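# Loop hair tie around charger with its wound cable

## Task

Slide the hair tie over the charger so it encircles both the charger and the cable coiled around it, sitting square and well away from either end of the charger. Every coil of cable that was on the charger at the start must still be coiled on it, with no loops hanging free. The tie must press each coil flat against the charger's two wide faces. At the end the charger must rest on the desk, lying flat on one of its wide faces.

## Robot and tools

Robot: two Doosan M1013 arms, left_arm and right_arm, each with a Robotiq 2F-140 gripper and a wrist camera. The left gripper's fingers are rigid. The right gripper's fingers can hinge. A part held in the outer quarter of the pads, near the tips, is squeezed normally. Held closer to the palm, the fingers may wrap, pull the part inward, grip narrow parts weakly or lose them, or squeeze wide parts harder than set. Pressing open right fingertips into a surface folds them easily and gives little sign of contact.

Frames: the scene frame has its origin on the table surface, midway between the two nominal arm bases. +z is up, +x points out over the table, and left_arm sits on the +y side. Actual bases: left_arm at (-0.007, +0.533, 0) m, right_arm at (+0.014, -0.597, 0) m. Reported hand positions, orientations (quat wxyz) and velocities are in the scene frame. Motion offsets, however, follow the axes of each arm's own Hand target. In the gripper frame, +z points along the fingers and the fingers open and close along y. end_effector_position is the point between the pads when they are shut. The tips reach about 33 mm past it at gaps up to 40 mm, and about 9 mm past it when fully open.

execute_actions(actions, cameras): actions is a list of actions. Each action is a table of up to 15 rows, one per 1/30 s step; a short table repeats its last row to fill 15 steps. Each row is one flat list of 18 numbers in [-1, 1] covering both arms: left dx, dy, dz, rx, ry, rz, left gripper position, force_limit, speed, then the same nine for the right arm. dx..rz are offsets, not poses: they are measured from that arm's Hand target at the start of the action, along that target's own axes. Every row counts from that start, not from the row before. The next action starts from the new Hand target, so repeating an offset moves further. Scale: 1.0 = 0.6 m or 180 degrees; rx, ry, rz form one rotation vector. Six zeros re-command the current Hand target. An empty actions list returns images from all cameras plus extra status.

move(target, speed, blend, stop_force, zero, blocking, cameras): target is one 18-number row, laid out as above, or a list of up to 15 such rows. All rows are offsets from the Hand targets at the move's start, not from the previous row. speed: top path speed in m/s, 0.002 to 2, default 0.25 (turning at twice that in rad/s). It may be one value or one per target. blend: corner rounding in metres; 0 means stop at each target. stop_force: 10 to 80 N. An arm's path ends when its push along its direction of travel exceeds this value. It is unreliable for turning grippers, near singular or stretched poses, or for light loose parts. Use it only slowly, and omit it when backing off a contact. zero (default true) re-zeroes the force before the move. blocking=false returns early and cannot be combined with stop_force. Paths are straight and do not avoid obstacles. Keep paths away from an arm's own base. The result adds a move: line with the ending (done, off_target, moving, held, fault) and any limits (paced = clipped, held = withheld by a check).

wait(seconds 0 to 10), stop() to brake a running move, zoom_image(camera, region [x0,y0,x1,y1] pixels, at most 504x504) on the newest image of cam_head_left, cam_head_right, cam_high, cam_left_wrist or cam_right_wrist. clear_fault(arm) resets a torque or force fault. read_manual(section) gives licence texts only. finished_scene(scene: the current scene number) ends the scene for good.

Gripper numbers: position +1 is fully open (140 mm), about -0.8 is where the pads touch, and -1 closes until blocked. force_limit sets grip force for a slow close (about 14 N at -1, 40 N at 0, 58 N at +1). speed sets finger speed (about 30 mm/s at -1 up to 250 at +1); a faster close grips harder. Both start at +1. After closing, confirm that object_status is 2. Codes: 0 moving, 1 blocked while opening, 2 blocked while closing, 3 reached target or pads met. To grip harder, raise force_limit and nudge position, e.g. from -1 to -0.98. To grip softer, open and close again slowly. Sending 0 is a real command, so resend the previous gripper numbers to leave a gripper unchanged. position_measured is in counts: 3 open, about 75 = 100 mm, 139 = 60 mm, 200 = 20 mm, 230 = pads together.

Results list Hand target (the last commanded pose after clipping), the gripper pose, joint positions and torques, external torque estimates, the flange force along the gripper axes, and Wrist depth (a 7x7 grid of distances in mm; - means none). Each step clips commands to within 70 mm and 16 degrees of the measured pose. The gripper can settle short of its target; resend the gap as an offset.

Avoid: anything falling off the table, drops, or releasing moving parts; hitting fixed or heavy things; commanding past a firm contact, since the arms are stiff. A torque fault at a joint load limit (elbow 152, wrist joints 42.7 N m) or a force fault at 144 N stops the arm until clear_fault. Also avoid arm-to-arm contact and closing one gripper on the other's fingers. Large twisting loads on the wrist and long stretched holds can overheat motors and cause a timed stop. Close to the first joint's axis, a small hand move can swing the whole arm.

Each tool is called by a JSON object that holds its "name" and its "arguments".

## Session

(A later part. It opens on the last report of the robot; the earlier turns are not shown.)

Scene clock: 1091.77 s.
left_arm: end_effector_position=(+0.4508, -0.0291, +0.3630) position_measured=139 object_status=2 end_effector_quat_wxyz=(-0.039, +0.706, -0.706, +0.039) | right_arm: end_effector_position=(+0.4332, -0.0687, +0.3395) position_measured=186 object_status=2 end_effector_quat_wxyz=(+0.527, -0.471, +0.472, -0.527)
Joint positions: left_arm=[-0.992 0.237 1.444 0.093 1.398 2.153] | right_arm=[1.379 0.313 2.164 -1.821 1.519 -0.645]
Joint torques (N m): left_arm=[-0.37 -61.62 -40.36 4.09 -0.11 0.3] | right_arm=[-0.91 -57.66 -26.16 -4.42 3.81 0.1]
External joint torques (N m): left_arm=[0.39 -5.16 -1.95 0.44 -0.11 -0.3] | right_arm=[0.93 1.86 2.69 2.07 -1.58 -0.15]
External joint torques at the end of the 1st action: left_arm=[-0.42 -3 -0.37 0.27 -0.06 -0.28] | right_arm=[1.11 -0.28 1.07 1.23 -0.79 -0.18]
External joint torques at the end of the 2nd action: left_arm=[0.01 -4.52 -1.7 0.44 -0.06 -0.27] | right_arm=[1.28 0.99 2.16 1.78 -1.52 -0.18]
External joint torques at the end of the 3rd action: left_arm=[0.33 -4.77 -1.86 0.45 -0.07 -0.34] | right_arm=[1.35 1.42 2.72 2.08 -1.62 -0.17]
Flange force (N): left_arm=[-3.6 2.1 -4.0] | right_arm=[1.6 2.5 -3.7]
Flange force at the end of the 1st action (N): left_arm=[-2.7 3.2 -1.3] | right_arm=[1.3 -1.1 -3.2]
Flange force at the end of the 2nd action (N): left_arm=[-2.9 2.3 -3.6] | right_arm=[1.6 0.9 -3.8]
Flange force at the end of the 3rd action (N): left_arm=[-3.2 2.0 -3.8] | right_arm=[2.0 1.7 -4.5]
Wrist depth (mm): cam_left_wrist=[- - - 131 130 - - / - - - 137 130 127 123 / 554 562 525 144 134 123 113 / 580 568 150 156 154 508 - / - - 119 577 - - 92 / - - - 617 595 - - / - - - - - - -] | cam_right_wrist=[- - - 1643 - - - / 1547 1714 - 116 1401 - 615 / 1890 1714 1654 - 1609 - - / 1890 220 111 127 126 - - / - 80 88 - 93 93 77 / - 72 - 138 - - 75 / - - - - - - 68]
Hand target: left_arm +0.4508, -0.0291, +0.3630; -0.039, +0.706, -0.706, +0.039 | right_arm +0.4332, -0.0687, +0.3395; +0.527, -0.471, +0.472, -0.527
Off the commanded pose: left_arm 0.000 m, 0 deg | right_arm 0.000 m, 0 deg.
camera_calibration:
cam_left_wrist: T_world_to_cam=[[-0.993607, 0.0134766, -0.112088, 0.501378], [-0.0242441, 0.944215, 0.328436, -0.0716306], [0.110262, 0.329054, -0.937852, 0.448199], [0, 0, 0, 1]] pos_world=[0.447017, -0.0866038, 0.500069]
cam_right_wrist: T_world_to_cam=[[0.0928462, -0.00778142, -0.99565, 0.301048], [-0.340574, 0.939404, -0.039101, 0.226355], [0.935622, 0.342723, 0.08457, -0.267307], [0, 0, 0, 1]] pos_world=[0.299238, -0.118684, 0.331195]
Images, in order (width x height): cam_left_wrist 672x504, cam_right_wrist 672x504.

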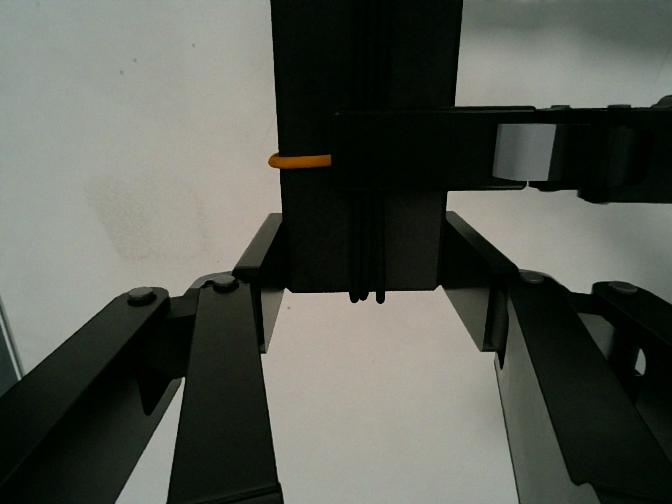

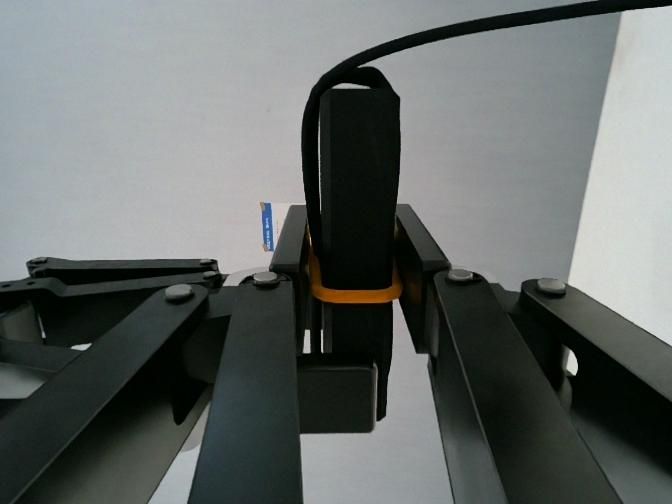

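{"name": "execute_actions", "arguments": {"actions": [[[0,0,0,0,0,0,-1,0,-1,0,0,0,0,0,0,0.1,0,-0.9]],[[0,0,0,0,0,0,-1,0,-1,0,0,0,0,0,0,0.1,0,-0.9]],[[0,0,0,0,0,0,-1,0,-1,0,0,0,0,0,0,0.1,0,-0.9]]], "cameras": ["cam_left_wrist","cam_right_wrist"]}}

Scene clock: 1101.07 s.
left_arm: end_effector_position=(+0.4508, -0.0291, +0.3630) position_measured=139 object_status=2 end_effector_quat_wxyz=(-0.039, +0.706, -0.706, +0.039) | right_arm: end_effector_position=(+0.4332, -0.0687, +0.3395) position_measured=117 object_status=3 end_effector_quat_wxyz=(+0.527, -0.471, +0.472, -0.527)
Joint positions: left_arm=[-0.992 0.237 1.444 0.093 1.398 2.153] | right_arm=[1.379 0.313 2.164 -1.821 1.519 -0.645]
Joint torques (N m): left_arm=[-0.41 -66.77 -44.2 4.29 -0.35 0.24] | right_arm=[-0.93 -53.81 -23.26 -2.89 2.18 0.04]
External joint torques (N m): left_arm=[0.63 -0.49 1.81 0.25 0.14 -0.25] | right_arm=[0.85 -2.06 -0.2 0.55 0.05 -0.09]
External joint torques at the end of the 1st action: left_arm=[0.01 -0.66 1.52 0.24 0.11 -0.25] | right_arm=[1.79 -2.38 -0.44 0.5 0.03 -0.16]
External joint torques at the end of the 2nd action: left_arm=[-0.27 0.09 1.6 0.23 0.15 -0.2] | right_arm=[1.35 -1.78 -0.21 0.52 0.05 -0.14]
Flange force (N): left_arm=[-3.8 2.5 2.3] | right_arm=[1.4 -3.7 -2.4]
Flange force at the end of the 1st action (N): left_arm=[-3.1 3.0 1.8] | right_arm=[1.0 -4.7 -3.9]
Flange force at the end of the 2nd action (N): left_arm=[-2.1 2.7 2.0] | right_arm=[0.9 -3.5 -3.2]
Wrist depth (mm): cam_left_wrist=[485 459 477 131 132 428 429 / 530 - 490 136 107 107 106 / - - - 113 112 111 98 / - - 149 - 154 - - / - - - 592 - - 92 / - - - 640 602 - - / - - - 671 655 - -] | cam_right_wrist=[- - - - 1547 - - / 1777 - - - - - - / 1751 1861 - - 1739 - - / 1739 217 142 133 146 105 - / - 88 202 138 165 106 90 / - - 138 138 - - - / - - 2290 2165 2185 - -]
Hand target: left_arm +0.4508, -0.0291, +0.3630; -0.039, +0.706, -0.706, +0.039 | right_arm +0.4332, -0.0687, +0.3395; +0.527, -0.471, +0.472, -0.527
Off the commanded pose: left_arm 0.000 m, 0 deg | right_arm 0.000 m, 0 deg.
camera_calibration:
cam_left_wrist: T_world_to_cam=[[-0.993607, 0.0134772, -0.11209, 0.501378], [-0.0242335, 0.944246, 0.328348, -0.0715888], [0.110265, 0.328965, -0.937883, 0.448205], [0, 0, 0, 1]] pos_world=[0.447017, -0.0866036, 0.500069]
cam_right_wrist: T_world_to_cam=[[0.0928462, -0.00778142, -0.99565, 0.301048], [-0.340574, 0.939404, -0.039101, 0.226355], [0.935622, 0.342723, 0.08457, -0.267307], [0, 0, 0, 1]] pos_world=[0.299238, -0.118684, 0.331195]
Images, in order (width x height): cam_left_wrist 672x504, cam_right_wrist 672x504.

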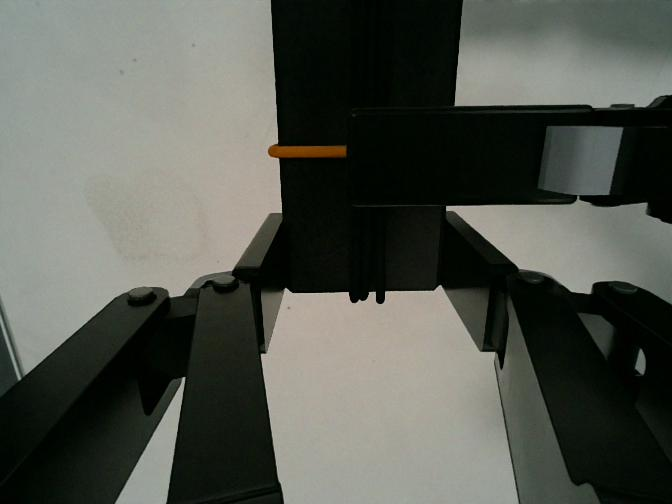

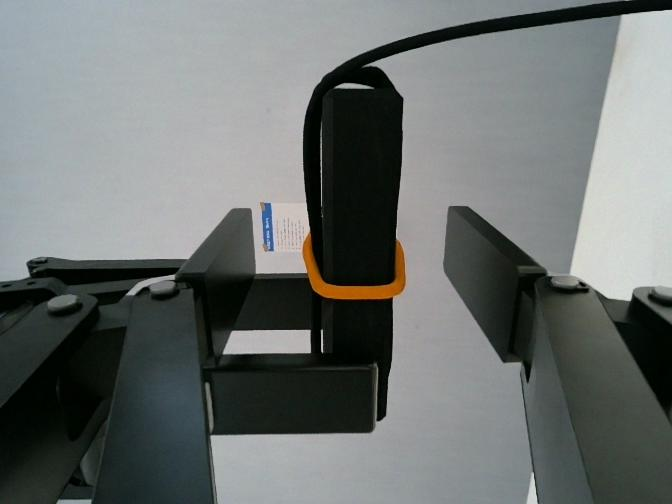

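{"name": "move", "arguments": {"target": [[0,0,0,0,0,0,-1,0,-1,0,0,-0.3,0,0,0,0.1,0,-0.9],[0,0.0528,0.473,-0.0356,0,0,-1,0,-1,0.25,0,-0.3,0,0,0,0.1,0,-0.9]], "speed": [0.15,0.15], "blend": [0.02,0], "cameras": ["all"]}}

Scene clock: 1132.00 s.
left_arm: end_effector_position=(+0.4508, -0.0292, +0.0775) position_measured=139 object_status=2 end_effector_quat_wxyz=(+0.000, +0.707, -0.707, +0.000) | right_arm: end_effector_position=(+0.2542, -0.2184, +0.3193) position_measured=117 object_status=3 end_effector_quat_wxyz=(+0.527, -0.471, +0.472, -0.527)
Joint positions: left_arm=[-0.95 0.427 1.724 -0.001 0.99 2.209] | right_arm=[1.755 0.169 2.439 -1.503 1.741 -0.535]
Joint torques (N m): left_arm=[-0.07 -78.97 -37.02 3.38 -0.31 0.19] | right_arm=[-0.84 -32.44 -16.93 -1.8 2.4 0.12]
External joint torques (N m): left_arm=[0.31 -0.41 1.45 0.23 0.26 -0.19] | right_arm=[0.79 -2.62 -0.65 0.54 -0.01 -0.17]
Flange force (N): left_arm=[-2.7 2.0 0.3] | right_arm=[2.6 -6.5 -2.0]
Wrist depth (mm): cam_left_wrist=[190 193 193 130 132 188 189 / 203 202 202 139 140 203 201 / 216 213 213 145 151 213 212 / 226 227 151 156 154 223 224 / - - 119 242 238 - 92 / - - - 256 264 - - / - - - 279 280 - -] | cam_right_wrist=[1791 2036 1791 1861 1677 - - / 1643 2185 1654 - - - - / 1936 - - - 1791 1791 - / 2089 - 167 2053 150 114 522 / - 88 358 379 - 106 90 / - - 350 351 351 - - / - - 490 2507 2358 - -]
Hand target: left_arm +0.4508, -0.0292, +0.0774; +0.000, +0.707, -0.707, +0.000 | right_arm +0.2542, -0.2185, +0.3193; +0.527, -0.471, +0.472, -0.527
Off the commanded pose: left_arm 0.000 m, 0 deg | right_arm 0.000 m, 0 deg.
move: done
camera_calibration:
cam_left_wrist: T_world_to_cam=[[-0.999908, 0.0135491, -0.000540034, 0.463618], [0.0126165, 0.944206, 0.329114, 0.00554904], [0.0049691, 0.329077, -0.94429, 0.228466], [0, 0, 0, 1]] pos_world=[0.46237, -0.086704, 0.214162]
cam_right_wrist: T_world_to_cam=[[0.0928462, -0.00778142, -0.99565, 0.296399], [-0.340574, 0.939404, -0.039101, 0.305291], [0.935622, 0.342723, 0.08457, -0.0466883], [0, 0, 0, 1]] pos_world=[0.120138, -0.268484, 0.310995]

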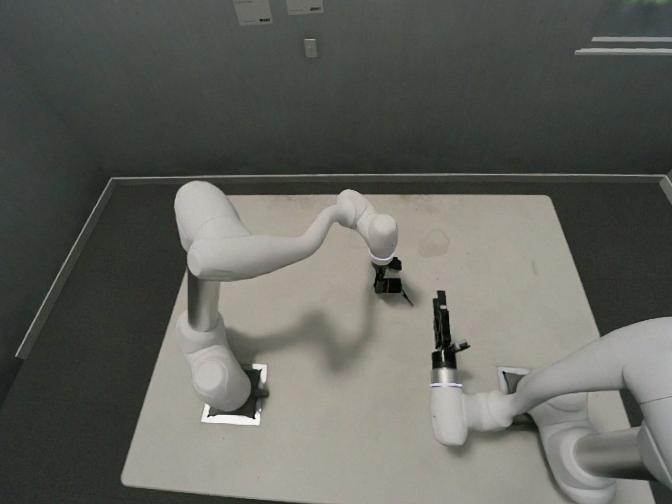

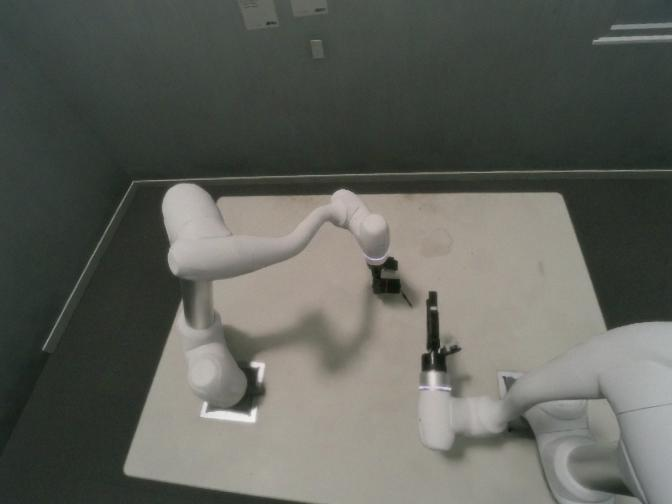

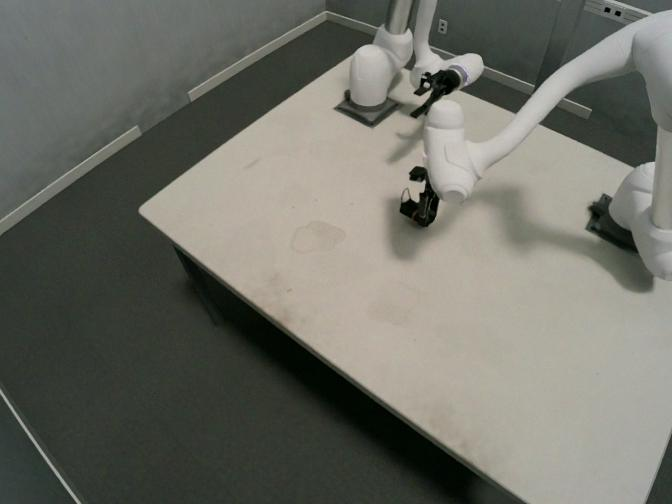

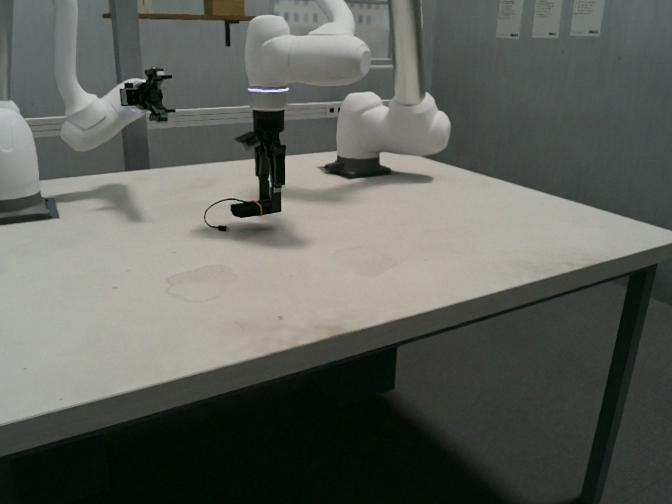

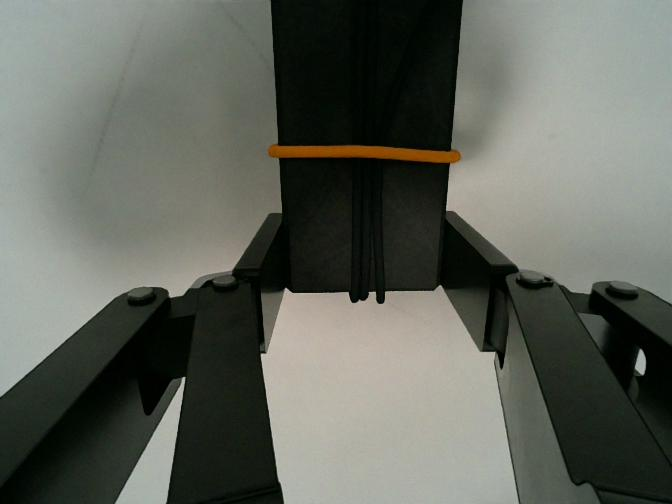

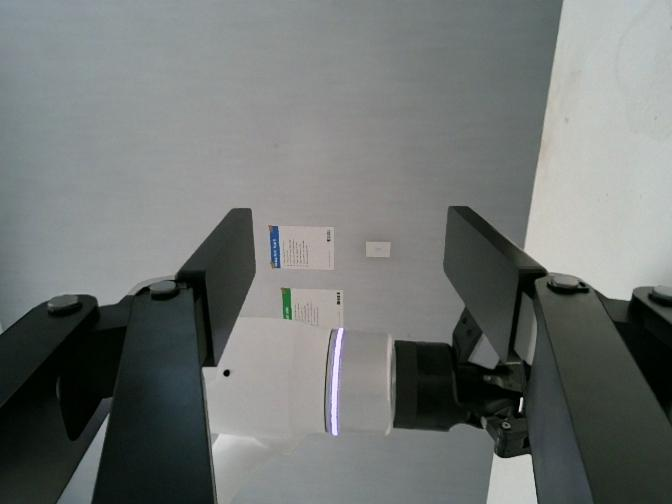

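{"name": "zoom_image", "arguments": {"camera": "cam_low", "region": [190, 130, 320, 250]}}

{"name": "zoom_image", "arguments": {"camera": "cam_left_wrist", "region": [220, 0, 500, 320]}}

Scaled by 3.877 from the camera's 672x504 image, which has a finer 960x720 frame.

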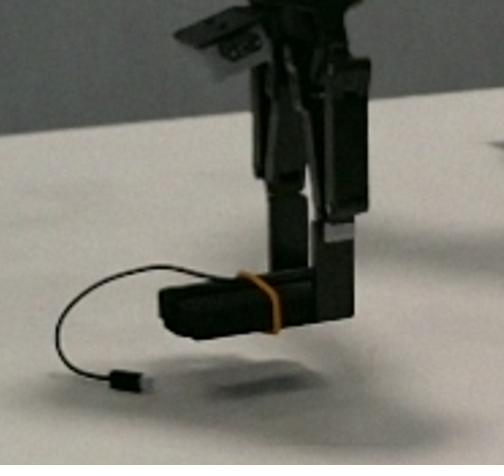

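Scaled by 1.575 from the camera's 672x504 image, which has a finer 960x720 frame.

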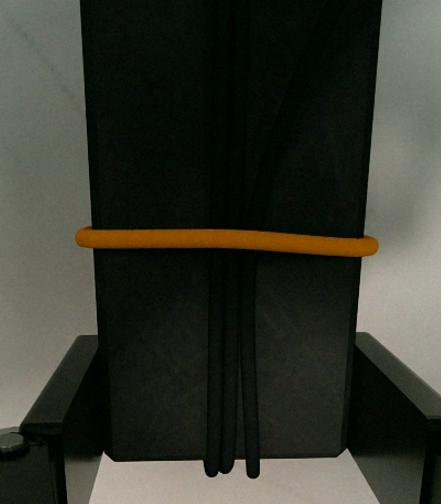

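{"name": "move", "arguments": {"target": [-0.1167,0,0,0,0,0,-1,0,-1,0,0,0,0,0,0,0.1,0,-0.9], "speed": 0.1, "cameras": ["cam_left_wrist","cam_low"]}}

{"name": "zoom_image", "arguments": {"camera": "cam_low", "region": [200, 130, 360, 250]}}

{"name": "zoom_image", "arguments": {"camera": "cam_left_wrist", "region": [220, 0, 500, 320]}}

Scene clock: 1158.93 s.
left_arm: end_effector_position=(+0.4509, +0.0407, +0.0774) position_measured=139 object_status=2 end_effector_quat_wxyz=(+0.000, +0.707, -0.707, +0.000) | right_arm: end_effector_position=(+0.2542, -0.2185, +0.3193) position_measured=117 object_status=3 end_effector_quat_wxyz=(+0.527, -0.471, +0.472, -0.527)
Joint positions: left_arm=[-0.888 0.356 1.833 -0.001 0.953 2.271] | right_arm=[1.755 0.169 2.44 -1.503 1.741 -0.535]
Joint torques (N m): left_arm=[0.34 -71.05 -36.37 3.24 -0.05 0.29] | right_arm=[-1.33 -33.53 -17.28 -1.78 2.38 0.06]
External joint torques (N m): left_arm=[-0.6 0.46 1.83 0.27 0.01 -0.29] | right_arm=[1.37 -1.78 -0.22 0.54 0.01 -0.11]
Flange force (N): left_arm=[-1.4 3.1 1.8] | right_arm=[2.5 -4.5 -3.8]
Wrist depth (mm): cam_left_wrist=[191 190 190 131 131 190 189 / 203 199 200 137 141 203 200 / 213 213 213 145 151 213 213 / 226 226 151 151 154 223 226 / - - 119 246 241 - 93 / - - - 259 259 - - / - - - 276 - - -] | cam_right_wrist=[- 1764 1751 1777 - - - / - - 1726 1777 - 1726 - / 2019 - - 1846 - - 529 / 2108 - 142 1547 151 115 550 / - 88 109 2165 2358 106 90 / - - 397 412 2108 - - / - - 374 375 381 - -]
Hand target: left_arm +0.4509, +0.0408, +0.0774; +0.000, +0.707, -0.707, +0.000 | right_arm +0.2542, -0.2185, +0.3193; +0.527, -0.471, +0.472, -0.527
Off the commanded pose: left_arm 0.000 m, 0 deg | right_arm 0.000 m, 0 deg.
move: done
camera_calibration:
cam_left_wrist: T_world_to_cam=[[-0.999907, 0.0136429, -0.000505881, 0.462764], [0.0127159, 0.944173, 0.329204, -0.0604844], [0.00496892, 0.329167, -0.944259, 0.205363], [0, 0, 0, 1]] pos_world=[0.462469, -0.0168044, 0.214062]
Images, in order (width x height): cam_low 672x504, cam_left_wrist 672x504.

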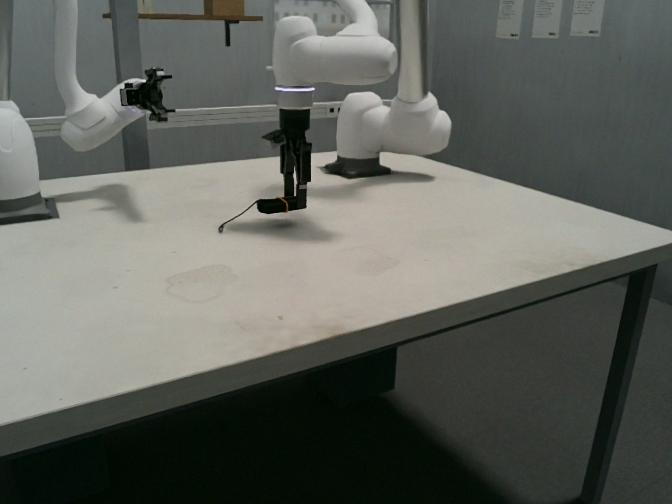

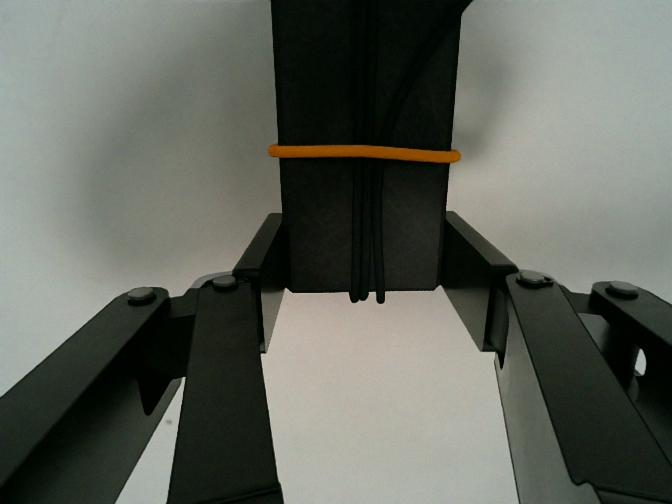

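Scaled by 3.150 from the camera's 672x504 image, which has a finer 960x720 frame.

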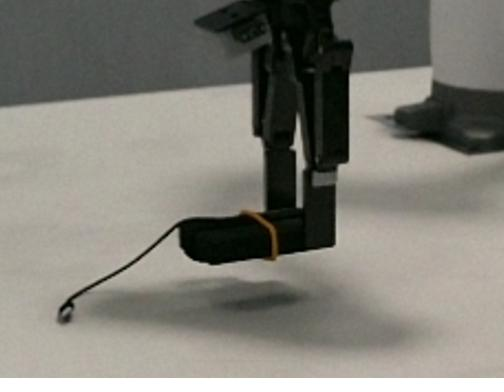

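Scaled by 1.575 from the camera's 672x504 image, which has a finer 960x720 frame.

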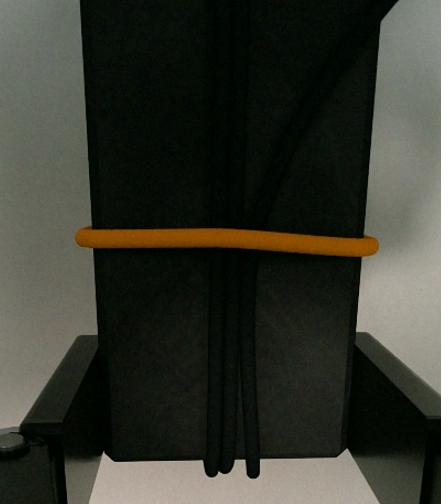

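{"name": "execute_actions", "arguments": {"actions": [], "cameras": ["all"]}}

{"name": "zoom_image", "arguments": {"camera": "cam_head_right", "region": [340, 230, 440, 330]}}

{"name": "zoom_image", "arguments": {"camera": "cam_high", "region": [370, 150, 490, 270]}}

Scene clock: 1201.77 s.
left_arm: end_effector_position=(+0.4509, +0.0408, +0.0774) position_measured=139 object_status=2 end_effector_quat_wxyz=(+0.000, +0.707, -0.707, +0.000) | right_arm: end_effector_position=(+0.2542, -0.2185, +0.3193) position_measured=117 object_status=3 end_effector_quat_wxyz=(+0.527, -0.471, +0.472, -0.527)
Joint positions: left_arm=[-0.888 0.356 1.833 -0.001 0.953 2.271] | right_arm=[1.755 0.169 2.44 -1.503 1.741 -0.535]
Joint velocities: within noise
Joint torques (N m): left_arm=[0.13 -70.77 -36.04 3.2 0.04 0.3] | right_arm=[-1.33 -33.39 -17.38 -1.75 2.36 0.04]
External joint torques (N m): left_arm=[-0.06 -0.41 1.4 0.33 -0.08 -0.3] | right_arm=[1.28 -1.64 -0.19 0.5 0.03 -0.09]
Flange force (N): left_arm=[-2.2 2.7 0.8] | right_arm=[2.3 -4.1 -3.5]
Wrist depth (mm): cam_left_wrist=[191 191 191 130 132 190 190 / 204 202 201 138 137 203 201 / 214 213 213 145 151 210 213 / 226 230 151 155 154 222 225 / - - - 244 244 - 92 / - - - 257 253 - - / - - - 281 282 - -] | cam_right_wrist=[- - - - 1631 1577 - / - 1861 2226 - 1777 - - / - 2108 1804 - - - - / - - 142 1846 150 106 538 / - 88 141 1804 - 106 90 / - - 393 394 402 - - / - - 377 374 377 - -]
Hand target: left_arm +0.4509, +0.0408, +0.0774; +0.000, +0.707, -0.707, +0.000 | right_arm +0.2542, -0.2185, +0.3193; +0.527, -0.471, +0.472, -0.527
Tool commands: left_gripper/position=-1.0 left_gripper/force_limit=+0.0 left_gripper/speed=-1.0 right_gripper/position=+0.1 right_gripper/force_limit=+0.0 right_gripper/speed=-0.9
Off the commanded pose: left_arm 0.000 m, 0 deg | right_arm 0.000 m, 0 deg.
camera_calibration:
cam_left_wrist: T_world_to_cam=[[-0.999909, 0.0135162, -0.000445595, 0.462749], [0.0126166, 0.944206, 0.329113, -0.0605135], [0.0048691, 0.329077, -0.94429, 0.205382], [0, 0, 0, 1]] pos_world=[0.46247, -0.0167039, 0.214062]
cam_right_wrist: T_world_to_cam=[[0.0928462, -0.00778142, -0.99565, 0.296499], [-0.340574, 0.939404, -0.039101, 0.305295], [0.935622, 0.342723, 0.08457, -0.0466968], [0, 0, 0, 1]] pos_world=[0.120138, -0.268484, 0.311095]

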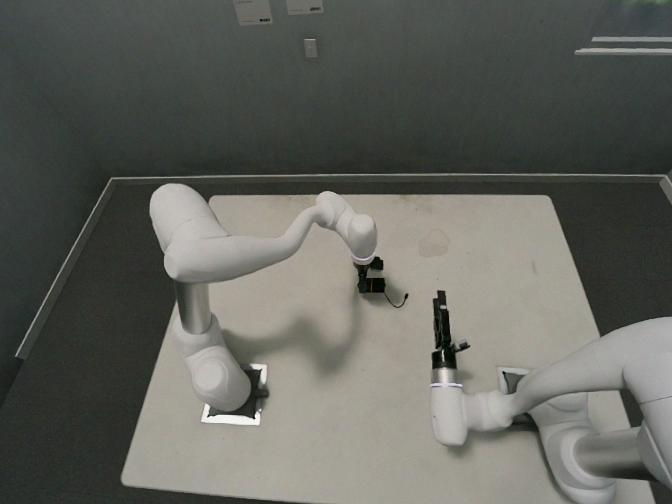

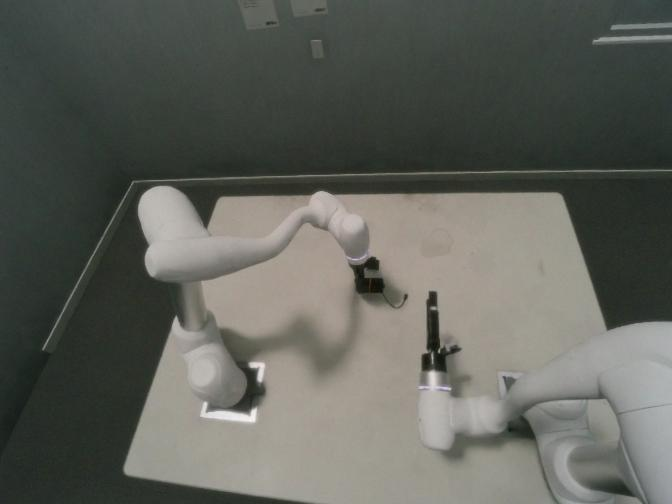

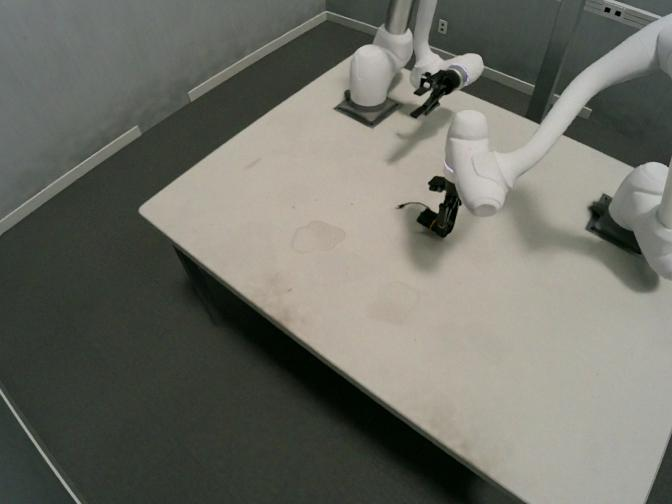

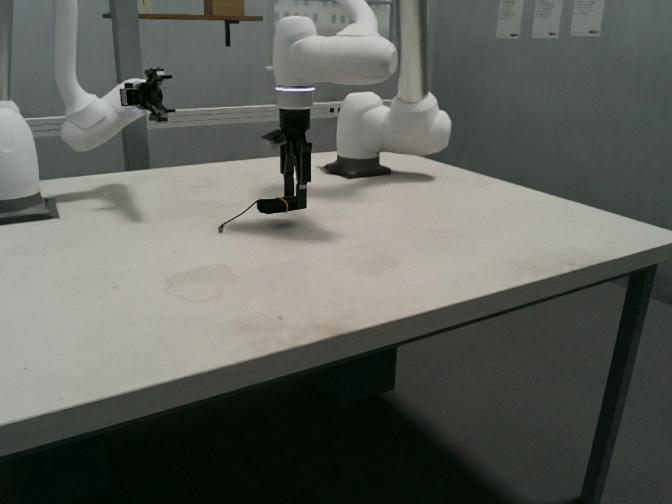

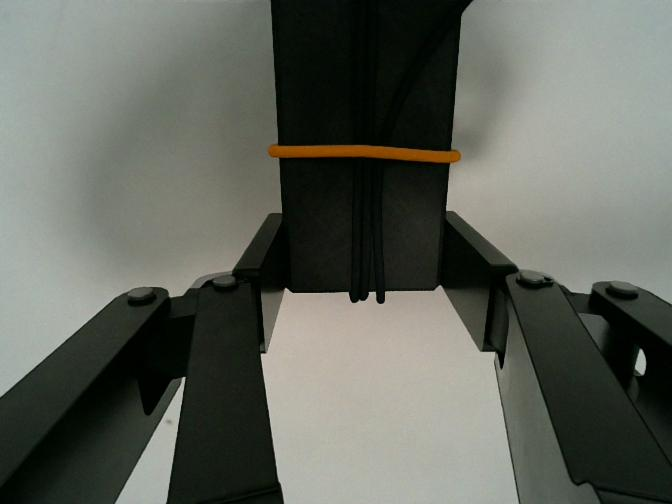

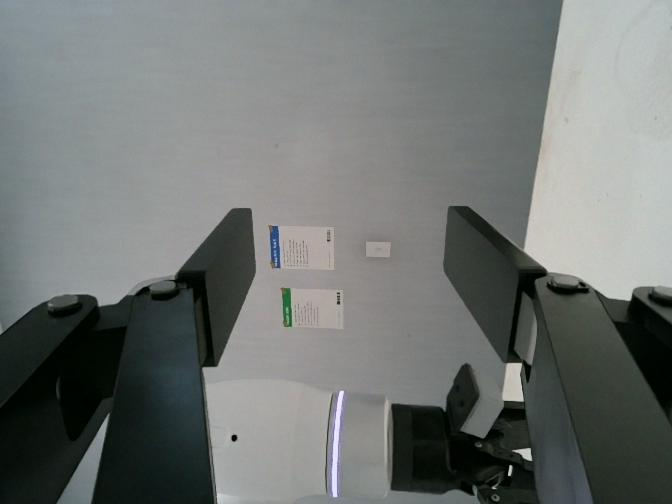

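Scaled by 5.040 from the camera's 672x504 image, which has a finer 960x720 frame.

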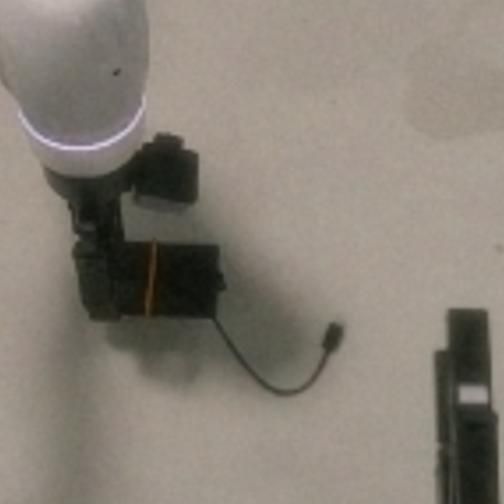

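Scaled by 4.200 from the camera's 672x504 image, which has a finer 960x720 frame.

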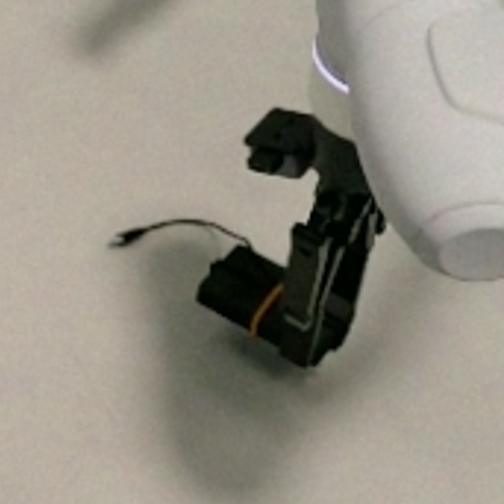

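{"name": "move", "arguments": {"target": [[-0.1,0,0,0,0,0,-1,0,-1,0,0,0,0,0,0,0.1,0,-0.9],[-0.2,0,0.045,0,0,0,-1,0,-1,0,0,0,0,0,0,0.1,0,-0.9]], "speed": 0.08, "blend": [0.02,0], "cameras": ["cam_left_wrist","cam_low","cam_head_right","cam_high"]}}

{"name": "zoom_image", "arguments": {"camera": "cam_head_right", "region": [300, 230, 400, 330]}}

{"name": "zoom_image", "arguments": {"camera": "cam_low", "region": [220, 130, 380, 250]}}

Scene clock: 1231.33 s.
left_arm: end_effector_position=(+0.4510, +0.1607, +0.0504) position_measured=139 object_status=2 end_effector_quat_wxyz=(+0.000, +0.707, -0.707, +0.000) | right_arm: end_effector_position=(+0.2542, -0.2185, +0.3193) position_measured=117 object_status=3 end_effector_quat_wxyz=(+0.527, -0.471, +0.472, -0.527)
Joint positions: left_arm=[-0.756 0.273 2.013 -0.001 0.856 2.403] | right_arm=[1.755 0.169 2.44 -1.503 1.741 -0.535]
Joint torques (N m): left_arm=[-0.83 -59.47 -34.13 2.94 -0.29 -0.06] | right_arm=[-1.01 -33.66 -17.36 -1.76 2.34 0.11]
External joint torques (N m): left_arm=[0.59 -0.83 2.03 0.31 0.25 0.06] | right_arm=[1.05 -1.53 -0.19 0.5 0.05 -0.16]
Flange force (N): left_arm=[-3.8 3.0 0.0] | right_arm=[2.1 -4.0 -3.0]
Wrist depth (mm): cam_left_wrist=[- 166 166 131 132 166 164 / 176 175 176 139 139 173 178 / 186 186 185 145 151 185 186 / 198 197 150 153 153 194 197 / - - 119 210 211 - 93 / - - - - 225 - - / - - - 243 243 - -] | cam_right_wrist=[- - - - - 1588 - / - - 1689 1726 - 1739 - / 1890 - 1952 2205 - 1701 - / - - 142 1890 151 701 - / - 88 2089 2146 - 106 90 / - - - 2247 2108 - - / - - 465 2358 - - -]
Hand target: left_arm +0.4510, +0.1608, +0.0503; +0.000, +0.707, -0.707, +0.000 | right_arm +0.2542, -0.2185, +0.3193; +0.527, -0.471, +0.472, -0.527
Off the commanded pose: left_arm 0.000 m, 0 deg | right_arm 0.000 m, 0 deg.
move: done
camera_calibration:
cam_left_wrist: T_world_to_cam=[[-0.999906, 0.0136766, -0.000598505, 0.461226], [0.0127167, 0.944142, 0.329294, -0.164912], [0.00506868, 0.329256, -0.944227, 0.140306], [0, 0, 0, 1]] pos_world=[0.462569, 0.103195, 0.187061]
Images, in order (width x height): cam_head_right 672x504, cam_high 672x504, cam_low 672x504, cam_left_wrist 672x504.

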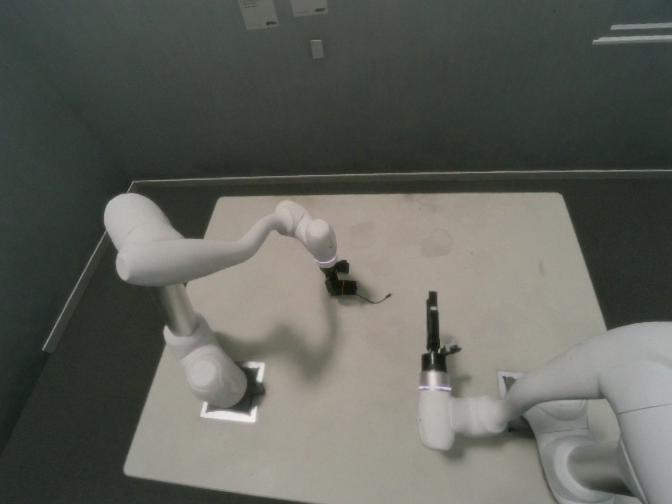

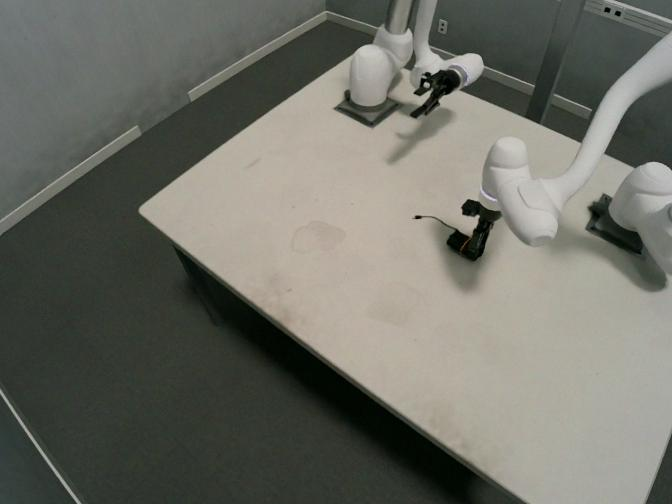

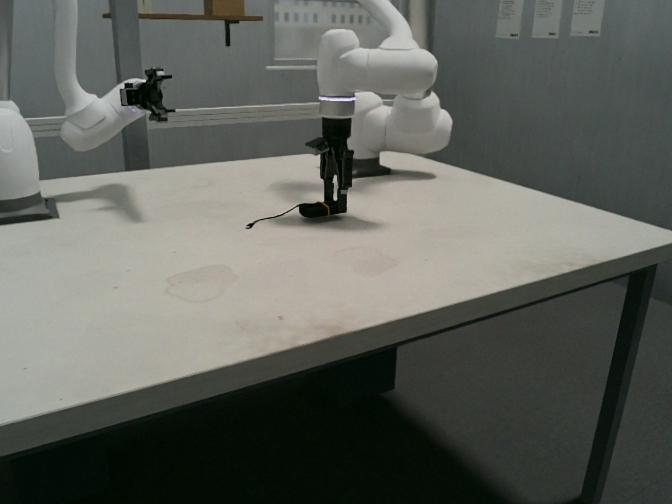

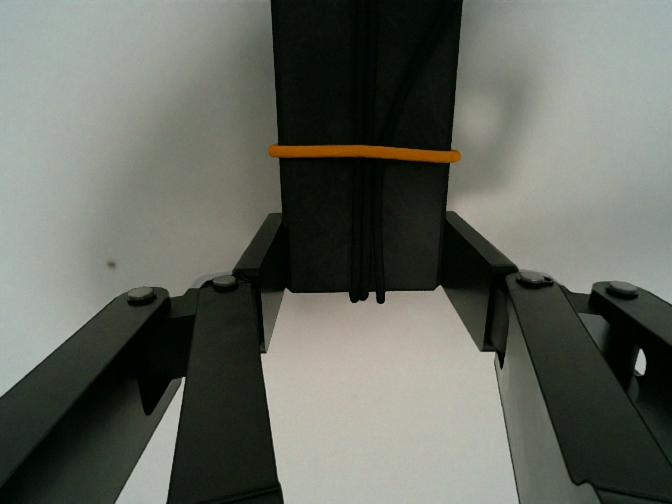

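Scaled by 5.040 from the camera's 672x504 image, which has a finer 960x720 frame.

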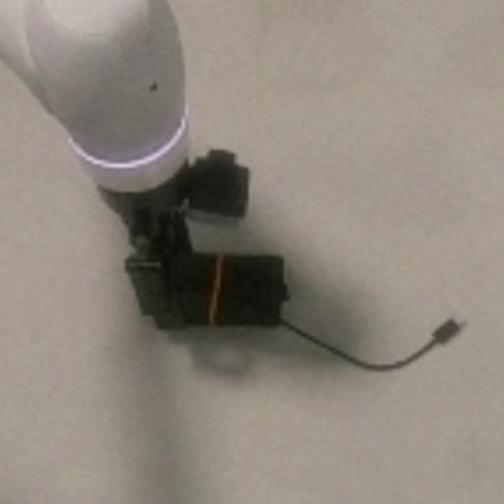

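Scaled by 3.150 from the camera's 672x504 image, which has a finer 960x720 frame.

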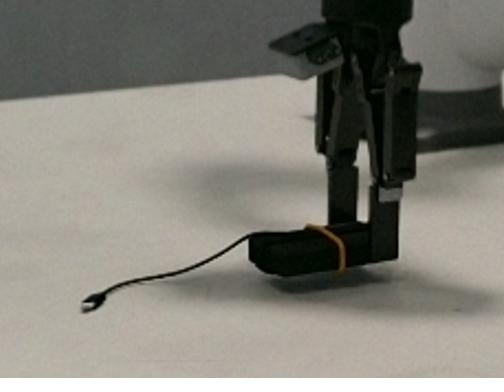

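{"name": "move", "arguments": {"target": [-0.01,0.065,0,0,0,0,-1,0,-1,0,0,0,0,0,0,0.1,0,-0.9], "speed": 0.08, "cameras": ["cam_left_wrist","cam_head_right","cam_low"]}}

{"name": "zoom_image", "arguments": {"camera": "cam_head_right", "region": [300, 230, 400, 330]}}

Scene clock: 1255.83 s.
left_arm: end_effector_position=(+0.4120, +0.1668, +0.0503) position_measured=139 object_status=2 end_effector_quat_wxyz=(+0.000, +0.707, -0.707, +0.000) | right_arm: end_effector_position=(+0.2542, -0.2185, +0.3193) position_measured=117 object_status=3 end_effector_quat_wxyz=(+0.527, -0.471, +0.472, -0.527)
Joint positions: left_arm=[-0.795 0.228 2.075 -0.001 0.839 2.364] | right_arm=[1.755 0.169 2.44 -1.503 1.741 -0.535]
Joint torques (N m): left_arm=[-0.34 -53.93 -32.61 2.95 -0.07 0.17] | right_arm=[-1 -33.56 -17.47 -1.79 2.35 0.13]
External joint torques (N m): left_arm=[0.43 -1.3 1 0.27 0.02 -0.17] | right_arm=[1.04 -1.47 -0.11 0.54 0.03 -0.18]
Flange force (N): left_arm=[-2.7 2.4 -0.9] | right_arm=[2.1 -3.8 -3.1]
Wrist depth (mm): cam_left_wrist=[168 167 168 130 132 166 166 / 176 176 175 137 139 175 175 / 186 185 184 145 151 185 185 / 198 198 150 155 154 194 197 / - - 119 210 214 - 92 / - - - 225 225 - - / - - - 242 243 - -] | cam_right_wrist=[- 1777 - - - - - / - - 1739 - 1527 1777 - / 1968 1936 2335 - - - 493 / 2108 - 142 1921 151 105 - / - 88 107 2108 2205 106 90 / - - - 2290 2165 - - / - - - 2430 - - -]
Hand target: left_arm +0.4120, +0.1668, +0.0503; +0.000, +0.707, -0.707, +0.000 | right_arm +0.2542, -0.2185, +0.3193; +0.527, -0.471, +0.472, -0.527
Off the commanded pose: left_arm 0.000 m, 0 deg | right_arm 0.000 m, 0 deg.
move: done
camera_calibration:
cam_left_wrist: T_world_to_cam=[[-0.99991, 0.0133893, -0.00038514, 0.422142], [0.0125173, 0.94425, 0.328991, -0.170047], [0.00476863, 0.328957, -0.944333, 0.138676], [0, 0, 0, 1]] pos_world=[0.423571, 0.109297, 0.187063]
Images, in order (width x height): cam_head_right 672x504, cam_low 672x504, cam_left_wrist 672x504.

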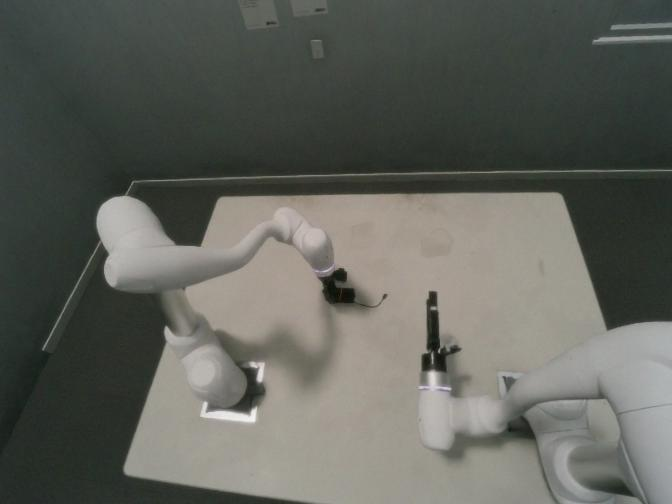

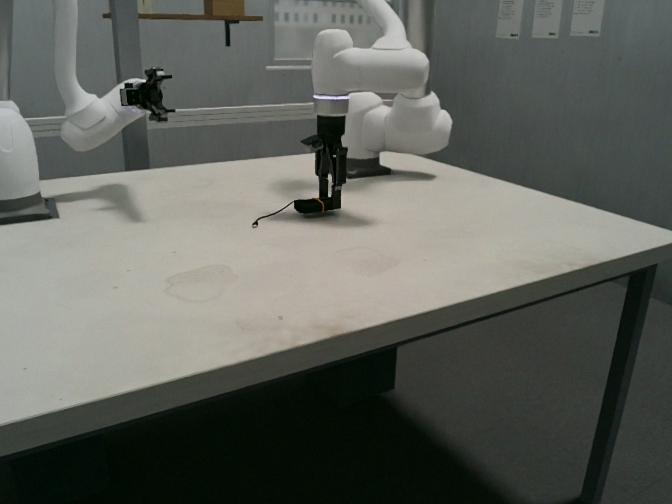

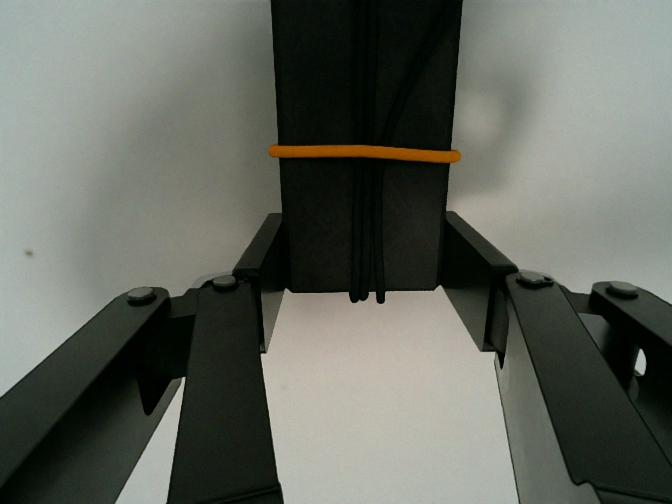

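Scaled by 5.040 from the camera's 672x504 image, which has a finer 960x720 frame.

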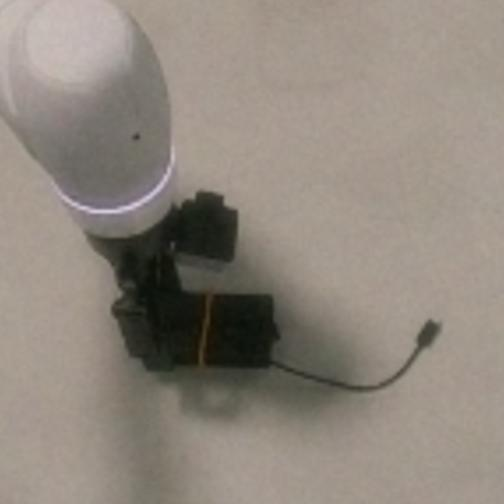

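{"name": "move", "arguments": {"target": [0,0,0.0242,0,0,0,-1,0,-1,0,0,0,0,0,0,0.1,0,-0.9], "speed": 0.015, "stop_force": 10}}

Scene clock: 1264.87 s.
left_arm: end_effector_position=(+0.4120, +0.1668, +0.0388) position_measured=139 object_status=2 end_effector_quat_wxyz=(+0.000, +0.707, -0.707, +0.000) | right_arm: end_effector_position=(+0.2542, -0.2185, +0.3193) position_measured=117 object_status=3 end_effector_quat_wxyz=(+0.527, -0.471, +0.472, -0.527)
Joint positions: left_arm=[-0.795 0.242 2.084 -0.001 0.816 2.364] | right_arm=[1.755 0.169 2.44 -1.503 1.741 -0.535]
Joint torques (N m): left_arm=[0.41 -46.91 -26.46 3.11 0.22 0.27] | right_arm=[-1.55 -33.31 -17.38 -1.74 2.37 0.06]
External joint torques (N m): left_arm=[-0.39 -9.06 -4.4 0.02 -0.26 -0.27] | right_arm=[1.55 -1.81 -0.08 0.49 0.02 -0.1]
Flange force (N): left_arm=[-1.9 4.0 -14.2] | right_arm=[2.8 -4.5 -4.1]
Wrist depth (mm): cam_left_wrist=[156 158 156 129 130 156 156 / 163 167 165 137 161 164 164 / 174 175 172 144 150 173 173 / 185 185 150 154 153 182 184 / - - 119 200 200 - 92 / - - - 211 212 - - / - - - 227 222 - -] | cam_right_wrist=[- - - - 1631 1527 - / - 1804 1804 1751 1701 1804 - / - 2127 1875 - - - - / 2019 - 167 2247 151 106 529 / - 88 2127 2127 2146 106 90 / - - 2019 2617 2071 - - / - - - - - - -]
Hand target: left_arm +0.4121, +0.1667, +0.0388; +0.000, +0.707, -0.707, +0.000 (not the last commanded pose) | right_arm +0.2542, -0.2185, +0.3193; +0.527, -0.471, +0.472, -0.527
Off the commanded pose: left_arm 0.003 m, 0 deg | right_arm 0.000 m, 0 deg.
move: contact (left_arm)


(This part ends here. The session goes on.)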